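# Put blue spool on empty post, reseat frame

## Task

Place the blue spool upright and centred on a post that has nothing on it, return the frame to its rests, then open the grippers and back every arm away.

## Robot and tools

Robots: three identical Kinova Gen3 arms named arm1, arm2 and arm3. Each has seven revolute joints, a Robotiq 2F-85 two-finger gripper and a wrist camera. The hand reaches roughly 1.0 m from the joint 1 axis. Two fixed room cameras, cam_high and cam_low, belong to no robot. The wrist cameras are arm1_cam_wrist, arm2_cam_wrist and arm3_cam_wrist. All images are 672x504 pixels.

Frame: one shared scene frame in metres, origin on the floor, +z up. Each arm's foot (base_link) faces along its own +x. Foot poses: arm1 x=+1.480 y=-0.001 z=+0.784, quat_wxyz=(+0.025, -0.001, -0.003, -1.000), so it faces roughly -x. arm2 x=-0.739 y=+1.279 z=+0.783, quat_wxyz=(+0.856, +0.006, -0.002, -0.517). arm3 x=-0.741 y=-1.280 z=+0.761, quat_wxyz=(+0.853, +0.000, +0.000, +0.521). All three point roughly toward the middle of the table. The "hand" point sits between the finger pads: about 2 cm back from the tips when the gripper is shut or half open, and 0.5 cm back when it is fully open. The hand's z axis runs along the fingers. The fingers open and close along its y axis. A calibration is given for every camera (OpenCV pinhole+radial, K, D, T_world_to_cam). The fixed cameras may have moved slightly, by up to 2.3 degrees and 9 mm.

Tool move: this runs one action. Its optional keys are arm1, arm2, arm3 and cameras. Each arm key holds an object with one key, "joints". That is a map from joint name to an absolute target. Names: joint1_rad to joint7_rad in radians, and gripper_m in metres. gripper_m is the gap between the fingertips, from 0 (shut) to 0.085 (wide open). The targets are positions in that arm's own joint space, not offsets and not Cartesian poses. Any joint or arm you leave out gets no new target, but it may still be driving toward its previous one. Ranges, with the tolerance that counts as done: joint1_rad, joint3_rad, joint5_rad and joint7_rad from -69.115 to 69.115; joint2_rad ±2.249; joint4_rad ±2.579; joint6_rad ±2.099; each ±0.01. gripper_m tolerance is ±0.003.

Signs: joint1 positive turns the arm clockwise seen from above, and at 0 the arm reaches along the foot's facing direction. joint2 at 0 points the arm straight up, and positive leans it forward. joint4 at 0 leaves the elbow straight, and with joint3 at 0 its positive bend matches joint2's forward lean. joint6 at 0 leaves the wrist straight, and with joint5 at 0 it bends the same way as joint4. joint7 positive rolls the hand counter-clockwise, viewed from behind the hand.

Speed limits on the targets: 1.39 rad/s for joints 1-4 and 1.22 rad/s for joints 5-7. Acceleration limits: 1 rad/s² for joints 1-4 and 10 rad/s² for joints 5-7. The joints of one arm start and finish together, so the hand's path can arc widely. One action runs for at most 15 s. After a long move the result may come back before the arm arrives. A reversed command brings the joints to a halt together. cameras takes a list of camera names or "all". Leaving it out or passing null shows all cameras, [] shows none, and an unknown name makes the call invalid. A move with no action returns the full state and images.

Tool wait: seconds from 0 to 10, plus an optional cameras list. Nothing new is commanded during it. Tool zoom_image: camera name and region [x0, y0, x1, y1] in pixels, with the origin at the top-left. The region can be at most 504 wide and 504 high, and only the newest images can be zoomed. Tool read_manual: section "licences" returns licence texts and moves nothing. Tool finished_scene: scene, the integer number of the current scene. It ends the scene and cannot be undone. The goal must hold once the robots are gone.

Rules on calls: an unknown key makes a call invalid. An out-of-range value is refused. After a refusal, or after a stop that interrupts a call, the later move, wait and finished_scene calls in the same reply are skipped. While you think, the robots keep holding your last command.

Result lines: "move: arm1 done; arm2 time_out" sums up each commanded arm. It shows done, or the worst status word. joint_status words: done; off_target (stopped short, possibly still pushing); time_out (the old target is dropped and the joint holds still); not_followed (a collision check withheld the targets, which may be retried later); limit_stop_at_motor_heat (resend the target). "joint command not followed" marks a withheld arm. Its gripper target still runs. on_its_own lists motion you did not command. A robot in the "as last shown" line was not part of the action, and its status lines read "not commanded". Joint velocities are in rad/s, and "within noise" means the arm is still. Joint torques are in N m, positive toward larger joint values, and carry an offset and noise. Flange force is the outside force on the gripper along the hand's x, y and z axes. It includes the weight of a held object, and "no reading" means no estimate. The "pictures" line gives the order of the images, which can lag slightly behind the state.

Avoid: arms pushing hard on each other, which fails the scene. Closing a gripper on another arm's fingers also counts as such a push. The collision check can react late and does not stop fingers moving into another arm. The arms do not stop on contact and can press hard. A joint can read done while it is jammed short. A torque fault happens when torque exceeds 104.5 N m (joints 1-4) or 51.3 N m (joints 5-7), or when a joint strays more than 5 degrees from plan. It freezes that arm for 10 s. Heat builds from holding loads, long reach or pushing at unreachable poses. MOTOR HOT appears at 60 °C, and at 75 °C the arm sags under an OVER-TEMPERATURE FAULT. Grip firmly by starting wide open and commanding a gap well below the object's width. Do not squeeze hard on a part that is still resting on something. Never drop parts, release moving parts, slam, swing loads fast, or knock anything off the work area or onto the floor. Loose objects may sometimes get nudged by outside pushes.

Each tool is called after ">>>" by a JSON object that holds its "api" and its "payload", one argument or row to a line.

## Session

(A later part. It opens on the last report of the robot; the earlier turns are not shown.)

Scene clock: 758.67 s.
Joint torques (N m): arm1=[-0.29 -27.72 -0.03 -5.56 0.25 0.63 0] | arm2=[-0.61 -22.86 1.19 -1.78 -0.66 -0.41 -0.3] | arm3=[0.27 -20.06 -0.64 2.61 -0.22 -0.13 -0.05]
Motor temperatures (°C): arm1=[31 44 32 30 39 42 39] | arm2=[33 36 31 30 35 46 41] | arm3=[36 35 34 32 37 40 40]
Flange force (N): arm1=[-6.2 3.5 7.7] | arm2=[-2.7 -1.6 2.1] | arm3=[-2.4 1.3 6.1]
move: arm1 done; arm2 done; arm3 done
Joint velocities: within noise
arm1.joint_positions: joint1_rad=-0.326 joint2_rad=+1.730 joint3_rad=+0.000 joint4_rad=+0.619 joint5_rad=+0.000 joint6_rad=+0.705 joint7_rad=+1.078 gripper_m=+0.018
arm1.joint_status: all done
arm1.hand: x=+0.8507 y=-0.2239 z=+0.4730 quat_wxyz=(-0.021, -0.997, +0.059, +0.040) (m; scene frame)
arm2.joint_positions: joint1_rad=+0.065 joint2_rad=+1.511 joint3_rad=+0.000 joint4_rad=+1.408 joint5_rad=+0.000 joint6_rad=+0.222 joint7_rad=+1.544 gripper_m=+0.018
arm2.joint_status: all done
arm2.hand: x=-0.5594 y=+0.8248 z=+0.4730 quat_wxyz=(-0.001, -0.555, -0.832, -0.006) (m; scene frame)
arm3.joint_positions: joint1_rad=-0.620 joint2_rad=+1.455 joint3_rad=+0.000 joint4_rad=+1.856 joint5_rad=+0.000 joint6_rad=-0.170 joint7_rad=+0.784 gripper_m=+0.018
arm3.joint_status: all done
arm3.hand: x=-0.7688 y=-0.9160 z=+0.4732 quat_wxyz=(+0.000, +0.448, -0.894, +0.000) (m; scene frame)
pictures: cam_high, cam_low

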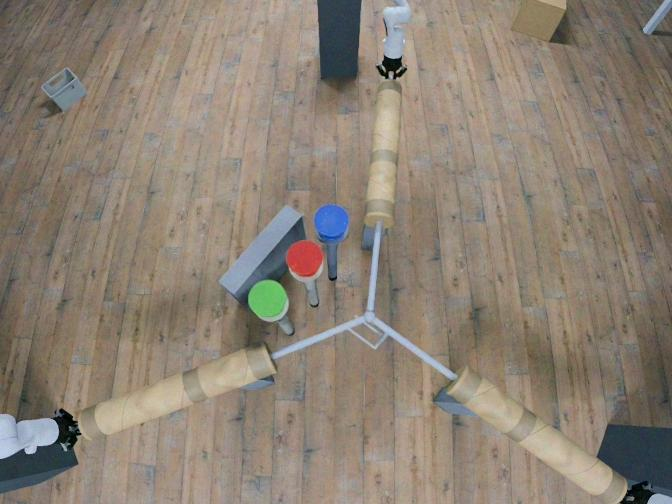

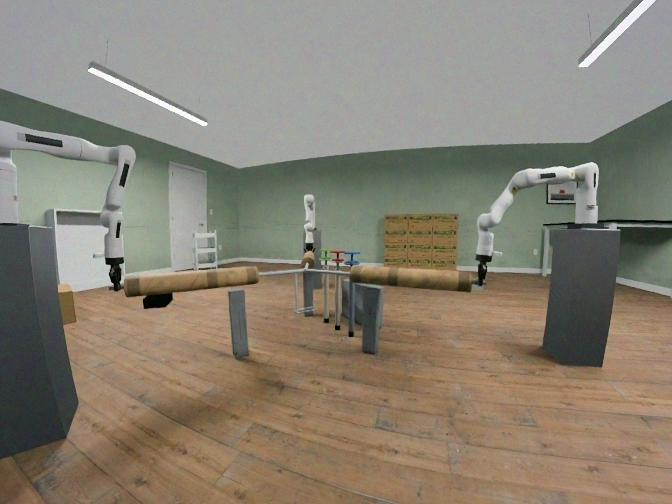

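>>> {"api": "move", "payload": {
  "arm1": {"joints":{"joint1_rad":-0.3260,"joint2_rad":1.7855,"joint4_rad":0.5421,"joint6_rad":0.7267,"joint7_rad":1.0779}},
  "arm2": {"joints":{"joint1_rad":0.0650,"joint2_rad":1.5538,"joint4_rad":1.3672,"joint6_rad":0.2205,"joint7_rad":1.5448}},
  "arm3": {"joints":{"joint1_rad":-0.6199,"joint2_rad":1.4990,"joint4_rad":1.8173,"joint6_rad":-0.1747,"joint7_rad":0.7845}},
  "cameras": []
}}

>>> {"api": "move", "payload": {
  "arm1": {"joints":{"joint1_rad":-0.3259,"joint2_rad":1.8070,"joint4_rad":0.5123,"joint6_rad":0.7350,"joint7_rad":1.0780}},
  "arm2": {"joints":{"joint1_rad":0.0651,"joint2_rad":1.5704,"joint4_rad":1.3513,"joint6_rad":0.2199,"joint7_rad":1.5450}},
  "arm3": {"joints":{"joint1_rad":-0.6199,"joint2_rad":1.5160,"joint4_rad":1.8023,"joint6_rad":-0.1767,"joint7_rad":0.7845}},
  "cameras": []
}}

>>> {"api": "move", "payload": {
  "arm1": {"joints":{"joint1_rad":-0.3259,"joint2_rad":1.8131,"joint4_rad":0.5038,"joint6_rad":0.7374,"joint7_rad":1.0780}},
  "arm2": {"joints":{"joint1_rad":0.0652,"joint2_rad":1.5751,"joint4_rad":1.3468,"joint6_rad":0.2197,"joint7_rad":1.545}},
  "arm3": {"joints":{"joint1_rad":-0.6199,"joint2_rad":1.5208,"joint4_rad":1.7980,"joint6_rad":-0.1772,"joint7_rad":0.7845}},
  "cameras": ["cam_high","cam_low"]
}}

Scene clock: 770.60 s.
Joint torques (N m): arm1=[-0.18 -29.06 0.15 -6.97 0.29 -0.1 0.04] | arm2=[-0.59 -23.31 1.22 -2.19 -0.7 -0.68 -0.36] | arm3=[1.11 -20.75 0.67 2.16 -0.33 -0.45 -0.02]
Motor temperatures (°C): arm1=[31 44 32 30 39 42 39] | arm2=[33 35 31 30 35 46 41] | arm3=[36 35 34 32 37 40 40]
Flange force (N): arm1=[-4.5 2.8 7.9] | arm2=[-2.3 -1.6 2.2] | arm3=[-0.2 2.5 6.6]
move: arm1 done; arm2 done; arm3 done
Joint velocities: within noise
arm1.joint_positions: joint1_rad=-0.326 joint2_rad=+1.785 joint3_rad=+0.000 joint4_rad=+0.542 joint5_rad=+0.000 joint6_rad=+0.727 joint7_rad=+1.078 gripper_m=+0.018
arm1.joint_status: all done
arm1.hand: x=+0.8504 y=-0.2240 z=+0.4550 quat_wxyz=(-0.021, -0.997, +0.059, +0.040) (m; scene frame)
arm2.joint_positions: joint1_rad=+0.065 joint2_rad=+1.554 joint3_rad=+0.000 joint4_rad=+1.367 joint5_rad=+0.000 joint6_rad=+0.221 joint7_rad=+1.545 gripper_m=+0.018
arm2.joint_status: all done
arm2.hand: x=-0.5594 y=+0.8247 z=+0.4549 quat_wxyz=(-0.001, -0.555, -0.832, -0.006) (m; scene frame)
arm3.joint_positions: joint1_rad=-0.620 joint2_rad=+1.499 joint3_rad=+0.000 joint4_rad=+1.817 joint5_rad=+0.000 joint6_rad=-0.175 joint7_rad=+0.785 gripper_m=+0.018
arm3.joint_status: all done
arm3.hand: x=-0.7688 y=-0.9158 z=+0.4552 quat_wxyz=(+0.000, +0.448, -0.894, +0.000) (m; scene frame)
pictures: none
No camera images: "cameras" was empty.

Scene clock: 771.27 s.
Joint torques (N m): arm1=[-0.38 -27.98 0.02 -6.17 0.23 0.4 0.01] | arm2=[-0.72 -22.47 0.96 -1.28 -0.72 -0.2 -0.3] | arm3=[0.58 -19.88 -0.26 3.01 -0.21 0.04 -0.07]
Motor temperatures (°C): arm1=[31 44 32 30 39 42 39] | arm2=[33 35 31 30 35 46 41] | arm3=[36 35 34 32 37 40 40]
Flange force (N): arm1=no reading | arm2=[-3.7 -1.8 2.4] | arm3=[-2.1 2.2 6.5]
move: arm1 done; arm2 done; arm3 done
Joint velocities: within noise
arm1.joint_positions: joint1_rad=-0.326 joint2_rad=+1.807 joint3_rad=+0.000 joint4_rad=+0.512 joint5_rad=+0.000 joint6_rad=+0.735 joint7_rad=+1.078 gripper_m=+0.018
arm1.joint_status: all done
arm1.hand: x=+0.8505 y=-0.2239 z=+0.4481 quat_wxyz=(-0.021, -0.997, +0.059, +0.040) (m; scene frame)
arm2.joint_positions: joint1_rad=+0.065 joint2_rad=+1.570 joint3_rad=+0.000 joint4_rad=+1.351 joint5_rad=+0.000 joint6_rad=+0.220 joint7_rad=+1.545 gripper_m=+0.018
arm2.joint_status: all done
arm2.hand: x=-0.5595 y=+0.8249 z=+0.4479 quat_wxyz=(-0.001, -0.555, -0.832, -0.006) (m; scene frame)
arm3.joint_positions: joint1_rad=-0.620 joint2_rad=+1.516 joint3_rad=+0.000 joint4_rad=+1.802 joint5_rad=+0.000 joint6_rad=-0.177 joint7_rad=+0.785 gripper_m=+0.018
arm3.joint_status: all done
arm3.hand: x=-0.7688 y=-0.9159 z=+0.4481 quat_wxyz=(+0.000, +0.448, -0.894, +0.000) (m; scene frame)
pictures: none
No camera images: "cameras" was empty.

Scene clock: 771.77 s.
Joint torques (N m): arm1=[-0.01 -24.19 0.23 -6.39 0.44 -1.17 -0.01] | arm2=[-0.4 -17.25 1.42 -4.3 -0.61 -2.48 -0.34] | arm3=[0.47 -15.86 -0.49 0.53 -0.19 -0.76 -0.04]
Motor temperatures (°C): arm1=[31 44 32 30 39 42 39] | arm2=[33 35 31 30 35 46 41] | arm3=[36 35 34 32 37 40 40]
Flange force (N): arm1=no reading | arm2=[3.1 -1.0 -17.2] | arm3=[-0.2 0.3 -8.9]
move: arm1 done; arm2 done; arm3 done
Joint velocities: within noise
arm1.joint_positions: joint1_rad=-0.326 joint2_rad=+1.813 joint3_rad=+0.000 joint4_rad=+0.504 joint5_rad=+0.000 joint6_rad=+0.737 joint7_rad=+1.078 gripper_m=+0.018
arm1.joint_status: all done
arm1.hand: x=+0.8506 y=-0.2239 z=+0.4462 quat_wxyz=(-0.021, -0.997, +0.059, +0.040) (m; scene frame)
arm2.joint_positions: joint1_rad=+0.065 joint2_rad=+1.575 joint3_rad=+0.000 joint4_rad=+1.347 joint5_rad=+0.000 joint6_rad=+0.220 joint7_rad=+1.545 gripper_m=+0.018
arm2.joint_status: all done
arm2.hand: x=-0.5595 y=+0.8250 z=+0.4459 quat_wxyz=(-0.001, -0.555, -0.832, -0.006) (m; scene frame)
arm3.joint_positions: joint1_rad=-0.620 joint2_rad=+1.521 joint3_rad=+0.000 joint4_rad=+1.798 joint5_rad=+0.000 joint6_rad=-0.177 joint7_rad=+0.785 gripper_m=+0.018
arm3.joint_status: all done
arm3.hand: x=-0.7688 y=-0.9160 z=+0.4462 quat_wxyz=(+0.000, +0.448, -0.894, +0.000) (m; scene frame)
pictures: cam_high, cam_low

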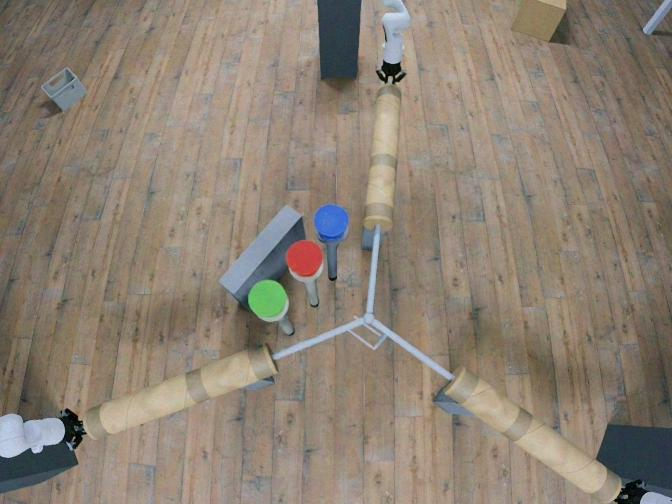

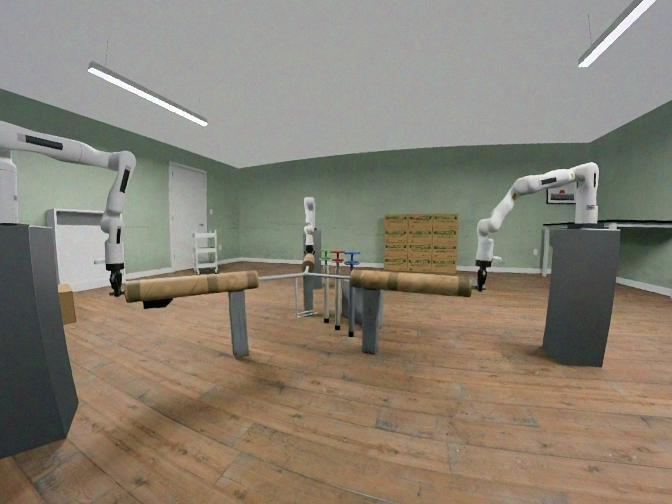

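>>> {"api": "move", "payload": {
  "arm1": {"joints":{"gripper_m":0.03}},
  "arm2": {"joints":{"gripper_m":0.03}},
  "arm3": {"joints":{"gripper_m":0.03}},
  "cameras": []
}}

>>> {"api": "move", "payload": {
  "arm1": {"joints":{"gripper_m":0.07}},
  "arm2": {"joints":{"gripper_m":0.07}},
  "arm3": {"joints":{"gripper_m":0.07}},
  "cameras": ["cam_high","cam_low"]
}}

Scene clock: 775.27 s.
Joint torques (N m): arm1=[-0.22 -26.36 0.05 -6.11 0.23 -0.08 -0.08] | arm2=[-1.11 -20.24 0.82 -0.99 -0.49 -0.18 -0.08] | arm3=[0.98 -18.24 0.45 2.57 -0.18 -0.04 0.09]
Motor temperatures (°C): arm1=[31 44 32 30 39 42 39] | arm2=[33 35 31 30 35 46 41] | arm3=[36 35 34 32 37 40 40]
Flange force (N): arm1=no reading | arm2=[-3.5 -2.2 -2.2] | arm3=[-0.9 3.0 1.5]
move: arm1 done; arm2 done; arm3 done
Joint velocities: within noise
arm1.joint_positions: joint1_rad=-0.326 joint2_rad=+1.813 joint3_rad=+0.000 joint4_rad=+0.504 joint5_rad=+0.000 joint6_rad=+0.737 joint7_rad=+1.078 gripper_m=+0.030
arm1.joint_status: all done
arm1.hand: x=+0.8506 y=-0.2239 z=+0.4461 quat_wxyz=(-0.021, -0.997, +0.059, +0.040) (m; scene frame)
arm2.joint_positions: joint1_rad=+0.065 joint2_rad=+1.575 joint3_rad=+0.000 joint4_rad=+1.347 joint5_rad=+0.000 joint6_rad=+0.220 joint7_rad=+1.545 gripper_m=+0.030
arm2.joint_status: all done
arm2.hand: x=-0.5595 y=+0.8250 z=+0.4459 quat_wxyz=(-0.001, -0.555, -0.832, -0.006) (m; scene frame)
arm3.joint_positions: joint1_rad=-0.620 joint2_rad=+1.521 joint3_rad=+0.000 joint4_rad=+1.798 joint5_rad=+0.000 joint6_rad=-0.177 joint7_rad=+0.785 gripper_m=+0.030
arm3.joint_status: all done
arm3.hand: x=-0.7688 y=-0.9160 z=+0.4461 quat_wxyz=(+0.000, +0.448, -0.894, +0.000) (m; scene frame)
pictures: none
No camera images: "cameras" was empty.

Scene clock: 776.23 s.
Joint torques (N m): arm1=[-0.21 -26.37 0.06 -6.13 0.24 -0.09 -0.07] | arm2=[-1.03 -20.3 0.82 -1.06 -0.47 -0.22 -0.09] | arm3=[0.88 -18.34 0.53 2.57 -0.16 -0.01 0.06]
Motor temperatures (°C): arm1=[31 44 32 30 39 42 39] | arm2=[33 35 31 30 35 46 41] | arm3=[36 35 34 32 37 40 40]
Flange force (N): arm1=no reading | arm2=[-3.5 -2.0 -2.2] | arm3=[-0.9 2.8 1.8]
move: arm1 done; arm2 done; arm3 done
Joint velocities: within noise
arm1.joint_positions: joint1_rad=-0.326 joint2_rad=+1.813 joint3_rad=+0.000 joint4_rad=+0.504 joint5_rad=+0.000 joint6_rad=+0.737 joint7_rad=+1.078 gripper_m=+0.070
arm1.joint_status: all done
arm1.hand: x=+0.8506 y=-0.2239 z=+0.4461 quat_wxyz=(-0.021, -0.997, +0.059, +0.040) (m; scene frame)
arm2.joint_positions: joint1_rad=+0.065 joint2_rad=+1.575 joint3_rad=+0.000 joint4_rad=+1.347 joint5_rad=+0.000 joint6_rad=+0.220 joint7_rad=+1.545 gripper_m=+0.070
arm2.joint_status: all done
arm2.hand: x=-0.5595 y=+0.8250 z=+0.4459 quat_wxyz=(-0.001, -0.555, -0.832, -0.006) (m; scene frame)
arm3.joint_positions: joint1_rad=-0.620 joint2_rad=+1.521 joint3_rad=+0.000 joint4_rad=+1.798 joint5_rad=+0.000 joint6_rad=-0.177 joint7_rad=+0.785 gripper_m=+0.070
arm3.joint_status: all done
arm3.hand: x=-0.7688 y=-0.9160 z=+0.4461 quat_wxyz=(+0.000, +0.448, -0.894, +0.000) (m; scene frame)
pictures: cam_high, cam_low

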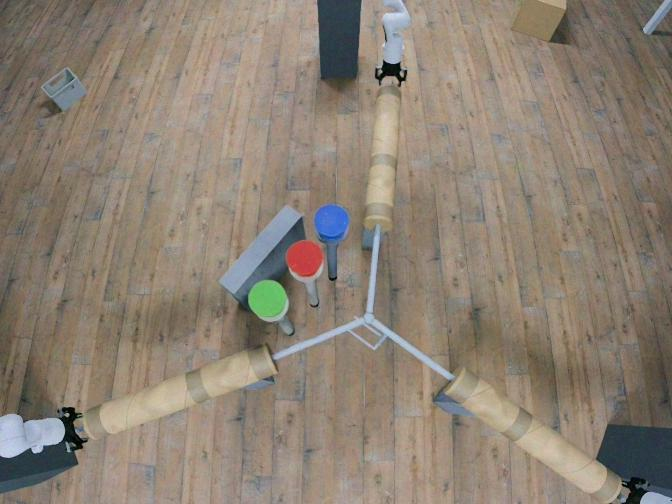

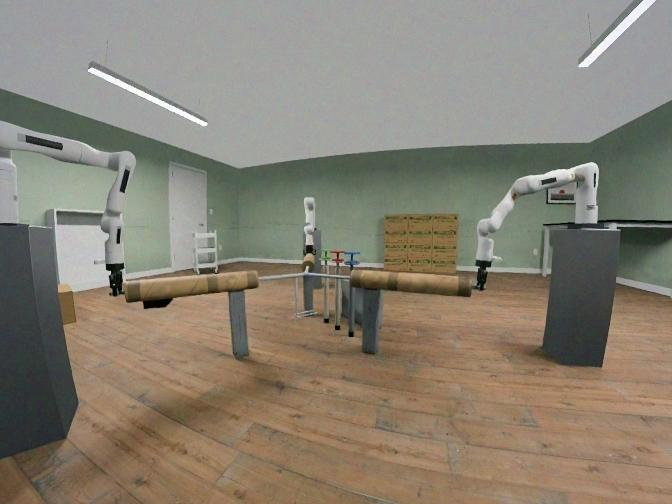

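>>> {"api": "move", "payload": {
  "arm1": {"joints":{"joint1_rad":-0.3262,"joint2_rad":1.7303,"joint4_rad":0.6187,"joint6_rad":0.7053,"joint7_rad":1.0777}},
  "arm2": {"joints":{"joint1_rad":0.0645,"joint2_rad":1.5112,"joint4_rad":1.4081,"joint6_rad":0.2222,"joint7_rad":1.5443}},
  "arm3": {"joints":{"joint1_rad":-0.6199,"joint2_rad":1.4554,"joint4_rad":1.8560,"joint6_rad":-0.1698,"joint7_rad":0.7845}},
  "cameras": []
}}

>>> {"api": "move", "payload": {
  "arm1": {"joints":{"joint1_rad":-0.3265,"joint2_rad":1.6567,"joint4_rad":0.7091,"joint6_rad":0.6885,"joint7_rad":1.0774}},
  "arm2": {"joints":{"joint1_rad":0.0638,"joint2_rad":1.4481,"joint4_rad":1.4639,"joint6_rad":0.2296,"joint7_rad":1.5436}},
  "arm3": {"joints":{"joint1_rad":-0.6199,"joint2_rad":1.3889,"joint4_rad":1.9091,"joint6_rad":-0.1564,"joint7_rad":0.7845}},
  "cameras": []
}}

>>> {"api": "move", "payload": {
  "arm1": {"joints":{"joint1_rad":-0.3269,"joint2_rad":1.5352,"joint4_rad":0.8355,"joint6_rad":0.6836,"joint7_rad":1.0770}},
  "arm2": {"joints":{"joint1_rad":0.0626,"joint2_rad":1.3323,"joint4_rad":1.5519,"joint6_rad":0.2574,"joint7_rad":1.5424}},
  "arm3": {"joints":{"joint1_rad":-0.6199,"joint2_rad":1.2620,"joint4_rad":1.9945,"joint6_rad":-0.1148,"joint7_rad":0.7845}},
  "cameras": []
}}

>>> {"api": "move", "payload": {
  "arm1": {"joints":{"joint1_rad":-0.3276,"joint2_rad":1.4053,"joint4_rad":0.9399,"joint6_rad":0.7091,"joint7_rad":1.0763}},
  "arm2": {"joints":{"joint1_rad":0.0611,"joint2_rad":1.1951,"joint4_rad":1.6323,"joint6_rad":0.3142,"joint7_rad":1.5409}},
  "arm3": {"joints":{"joint1_rad":-0.6199,"joint2_rad":1.1029,"joint4_rad":2.0727,"joint6_rad":-0.0340,"joint7_rad":0.7845}},
  "cameras": ["cam_high","cam_low"]
}}

>>> {"api": "zoom_image", "payload": {
  "camera": "cam_low",
  "region": [280, 230, 420, 360]
}}

>>> {"api": "zoom_image", "payload": {
  "camera": "cam_high",
  "region": [210, 180, 430, 370]
}}

Scene clock: 793.47 s.
Joint torques (N m): arm1=[-0.24 -26.48 0.07 -5.87 0.24 -0.06 -0.1] | arm2=[-1.03 -20.36 0.83 -1.06 -0.46 -0.22 -0.12] | arm3=[0.96 -18.3 0.45 2.44 -0.2 -0.08 0.05]
Motor temperatures (°C): arm1=[31 44 32 30 39 42 39] | arm2=[33 36 31 30 35 46 41] | arm3=[36 35 34 32 37 40 40]
Flange force (N): arm1=[-4.4 2.4 3.3] | arm2=[-3.5 -2.0 -2.2] | arm3=[-0.9 2.9 1.4]
move: arm1 done; arm2 done; arm3 done
Joint velocities: within noise
arm1.joint_positions: joint1_rad=-0.326 joint2_rad=+1.730 joint3_rad=+0.000 joint4_rad=+0.619 joint5_rad=+0.000 joint6_rad=+0.705 joint7_rad=+1.078 gripper_m=+0.070
arm1.joint_status: all done
arm1.hand: x=+0.8508 y=-0.2240 z=+0.4730 quat_wxyz=(-0.021, -0.997, +0.059, +0.040) (m; scene frame)
arm2.joint_positions: joint1_rad=+0.064 joint2_rad=+1.511 joint3_rad=+0.000 joint4_rad=+1.408 joint5_rad=+0.000 joint6_rad=+0.222 joint7_rad=+1.544 gripper_m=+0.070
arm2.joint_status: all done
arm2.hand: x=-0.5594 y=+0.8248 z=+0.4730 quat_wxyz=(-0.001, -0.555, -0.832, -0.006) (m; scene frame)
arm3.joint_positions: joint1_rad=-0.620 joint2_rad=+1.455 joint3_rad=+0.000 joint4_rad=+1.856 joint5_rad=+0.000 joint6_rad=-0.170 joint7_rad=+0.785 gripper_m=+0.070
arm3.joint_status: all done
arm3.hand: x=-0.7688 y=-0.9160 z=+0.4732 quat_wxyz=(+0.000, +0.448, -0.894, +0.000) (m; scene frame)
pictures: none
No camera images: "cameras" was empty.

Scene clock: 794.40 s.
Joint torques (N m): arm1=[-0.25 -26.55 0 -5.78 0.23 -0.08 -0.1] | arm2=[-1.03 -20.28 0.83 -1.22 -0.46 -0.26 -0.08] | arm3=[0.94 -18.23 0.43 2.45 -0.2 -0.1 0.04]
Motor temperatures (°C): arm1=[31 44 32 30 39 42 39] | arm2=[33 36 31 30 35 46 41] | arm3=[36 35 34 32 37 40 40]
Flange force (N): arm1=[-3.8 2.2 2.7] | arm2=[-3.2 -2.0 -2.6] | arm3=[-1.3 3.2 1.5]
move: arm1 done; arm2 done; arm3 done
Joint velocities: within noise
arm1.joint_positions: joint1_rad=-0.326 joint2_rad=+1.657 joint3_rad=+0.000 joint4_rad=+0.709 joint5_rad=+0.000 joint6_rad=+0.688 joint7_rad=+1.077 gripper_m=+0.070
arm1.joint_status: all done
arm1.hand: x=+0.8508 y=-0.2240 z=+0.5000 quat_wxyz=(-0.021, -0.997, +0.059, +0.040) (m; scene frame)
arm2.joint_positions: joint1_rad=+0.064 joint2_rad=+1.448 joint3_rad=+0.000 joint4_rad=+1.464 joint5_rad=+0.000 joint6_rad=+0.230 joint7_rad=+1.544 gripper_m=+0.070
arm2.joint_status: all done
arm2.hand: x=-0.5594 y=+0.8249 z=+0.4999 quat_wxyz=(-0.001, -0.555, -0.832, -0.006) (m; scene frame)
arm3.joint_positions: joint1_rad=-0.620 joint2_rad=+1.389 joint3_rad=+0.000 joint4_rad=+1.909 joint5_rad=+0.000 joint6_rad=-0.156 joint7_rad=+0.785 gripper_m=+0.070
arm3.joint_status: all done
arm3.hand: x=-0.7688 y=-0.9159 z=+0.5001 quat_wxyz=(+0.000, +0.448, -0.894, +0.000) (m; scene frame)
pictures: none
No camera images: "cameras" was empty.

Scene clock: 795.43 s.
Joint torques (N m): arm1=[-0.26 -26.57 0.01 -5.79 0.23 -0.1 -0.08] | arm2=[-1.01 -20.06 0.78 -1.41 -0.45 -0.23 -0.11] | arm3=[0.97 -17.94 0.54 1.93 -0.19 -0.08 0.13]
Motor temperatures (°C): arm1=[31 44 32 30 39 42 39] | arm2=[33 36 31 30 35 46 41] | arm3=[36 35 34 32 37 40 40]
Flange force (N): arm1=[-3.1 1.9 2.0] | arm2=[-3.1 -2.0 -2.9] | arm3=[-0.8 3.1 0.7]
move: arm1 done; arm2 done; arm3 done
Joint velocities: within noise
arm1.joint_positions: joint1_rad=-0.327 joint2_rad=+1.535 joint3_rad=+0.000 joint4_rad=+0.836 joint5_rad=+0.000 joint6_rad=+0.684 joint7_rad=+1.077 gripper_m=+0.070
arm1.joint_status: all done
arm1.hand: x=+0.8508 y=-0.2240 z=+0.5499 quat_wxyz=(-0.021, -0.997, +0.059, +0.040) (m; scene frame)
arm2.joint_positions: joint1_rad=+0.063 joint2_rad=+1.332 joint3_rad=+0.000 joint4_rad=+1.552 joint5_rad=+0.000 joint6_rad=+0.257 joint7_rad=+1.542 gripper_m=+0.070
arm2.joint_status: all done
arm2.hand: x=-0.5594 y=+0.8250 z=+0.5499 quat_wxyz=(-0.001, -0.555, -0.832, -0.006) (m; scene frame)
arm3.joint_positions: joint1_rad=-0.620 joint2_rad=+1.262 joint3_rad=+0.000 joint4_rad=+1.994 joint5_rad=+0.000 joint6_rad=-0.115 joint7_rad=+0.785 gripper_m=+0.070
arm3.joint_status: all done
arm3.hand: x=-0.7688 y=-0.9160 z=+0.5501 quat_wxyz=(+0.000, +0.448, -0.894, +0.000) (m; scene frame)
pictures: none
No camera images: "cameras" was empty.

Scene clock: 796.57 s.
Joint torques (N m): arm1=[-0.2 -26.5 0.01 -5.96 0.23 -0.11 -0.06] | arm2=[-1.03 -19.71 0.72 -1.9 -0.5 -0.2 -0.12] | arm3=[0.96 -17.52 0.48 1.28 -0.14 -0.05 0.03]
Motor temperatures (°C): arm1=[31 44 32 30 39 42 39] | arm2=[33 36 31 30 35 46 41] | arm3=[36 35 34 32 37 40 40]
Flange force (N): arm1=[-2.9 1.9 1.5] | arm2=[-2.8 -2.0 -3.3] | arm3=[-0.9 3.2 0.5]
move: arm1 done; arm2 done; arm3 done
Joint velocities: within noise
arm1.joint_positions: joint1_rad=-0.328 joint2_rad=+1.405 joint3_rad=+0.000 joint4_rad=+0.940 joint5_rad=+0.000 joint6_rad=+0.709 joint7_rad=+1.076 gripper_m=+0.070
arm1.joint_status: all done
arm1.hand: x=+0.8508 y=-0.2242 z=+0.6100 quat_wxyz=(-0.021, -0.997, +0.059, +0.040) (m; scene frame)
arm2.joint_positions: joint1_rad=+0.061 joint2_rad=+1.195 joint3_rad=+0.000 joint4_rad=+1.632 joint5_rad=+0.000 joint6_rad=+0.314 joint7_rad=+1.541 gripper_m=+0.070
arm2.joint_status: all done
arm2.hand: x=-0.5594 y=+0.8250 z=+0.6100 quat_wxyz=(-0.001, -0.555, -0.832, -0.006) (m; scene frame)
arm3.joint_positions: joint1_rad=-0.620 joint2_rad=+1.103 joint3_rad=+0.000 joint4_rad=+2.073 joint5_rad=+0.000 joint6_rad=-0.034 joint7_rad=+0.785 gripper_m=+0.070
arm3.joint_status: all done
arm3.hand: x=-0.7689 y=-0.9159 z=+0.6101 quat_wxyz=(+0.000, +0.448, -0.894, +0.000) (m; scene frame)
pictures: cam_high, cam_low

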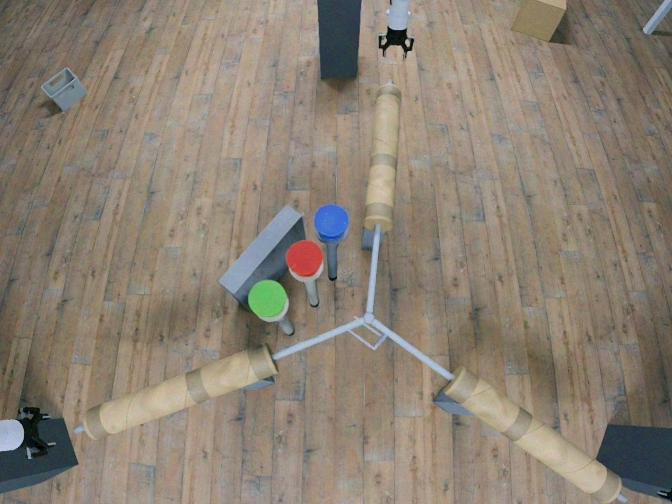

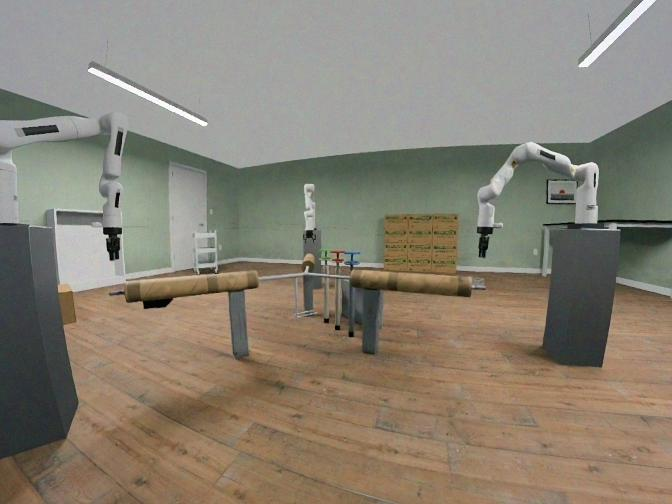

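Scaled by 3.600 from the camera's 672x504 image, which has a finer 960x720 frame.

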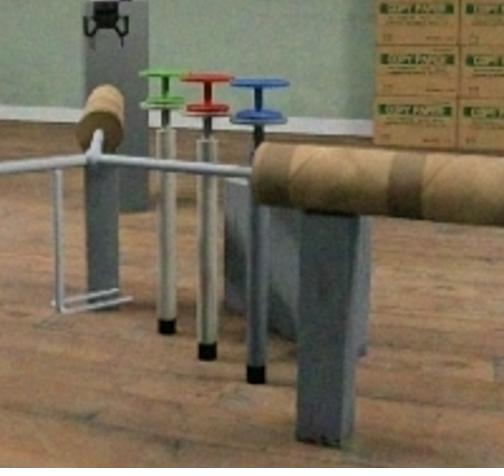

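Scaled by 2.291 from the camera's 672x504 image, which has a finer 960x720 frame.

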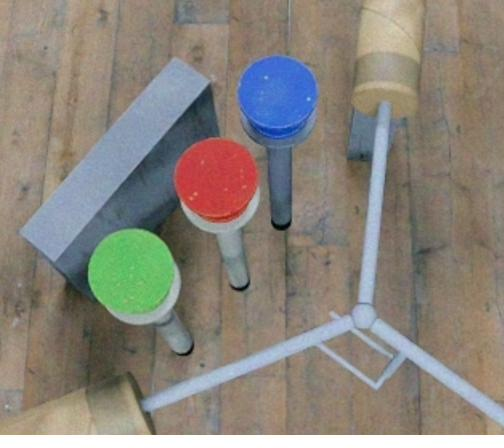

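>>> {"api": "finished_scene", "payload": {
  "scene": 2
}}

The scene is finished: the task was done.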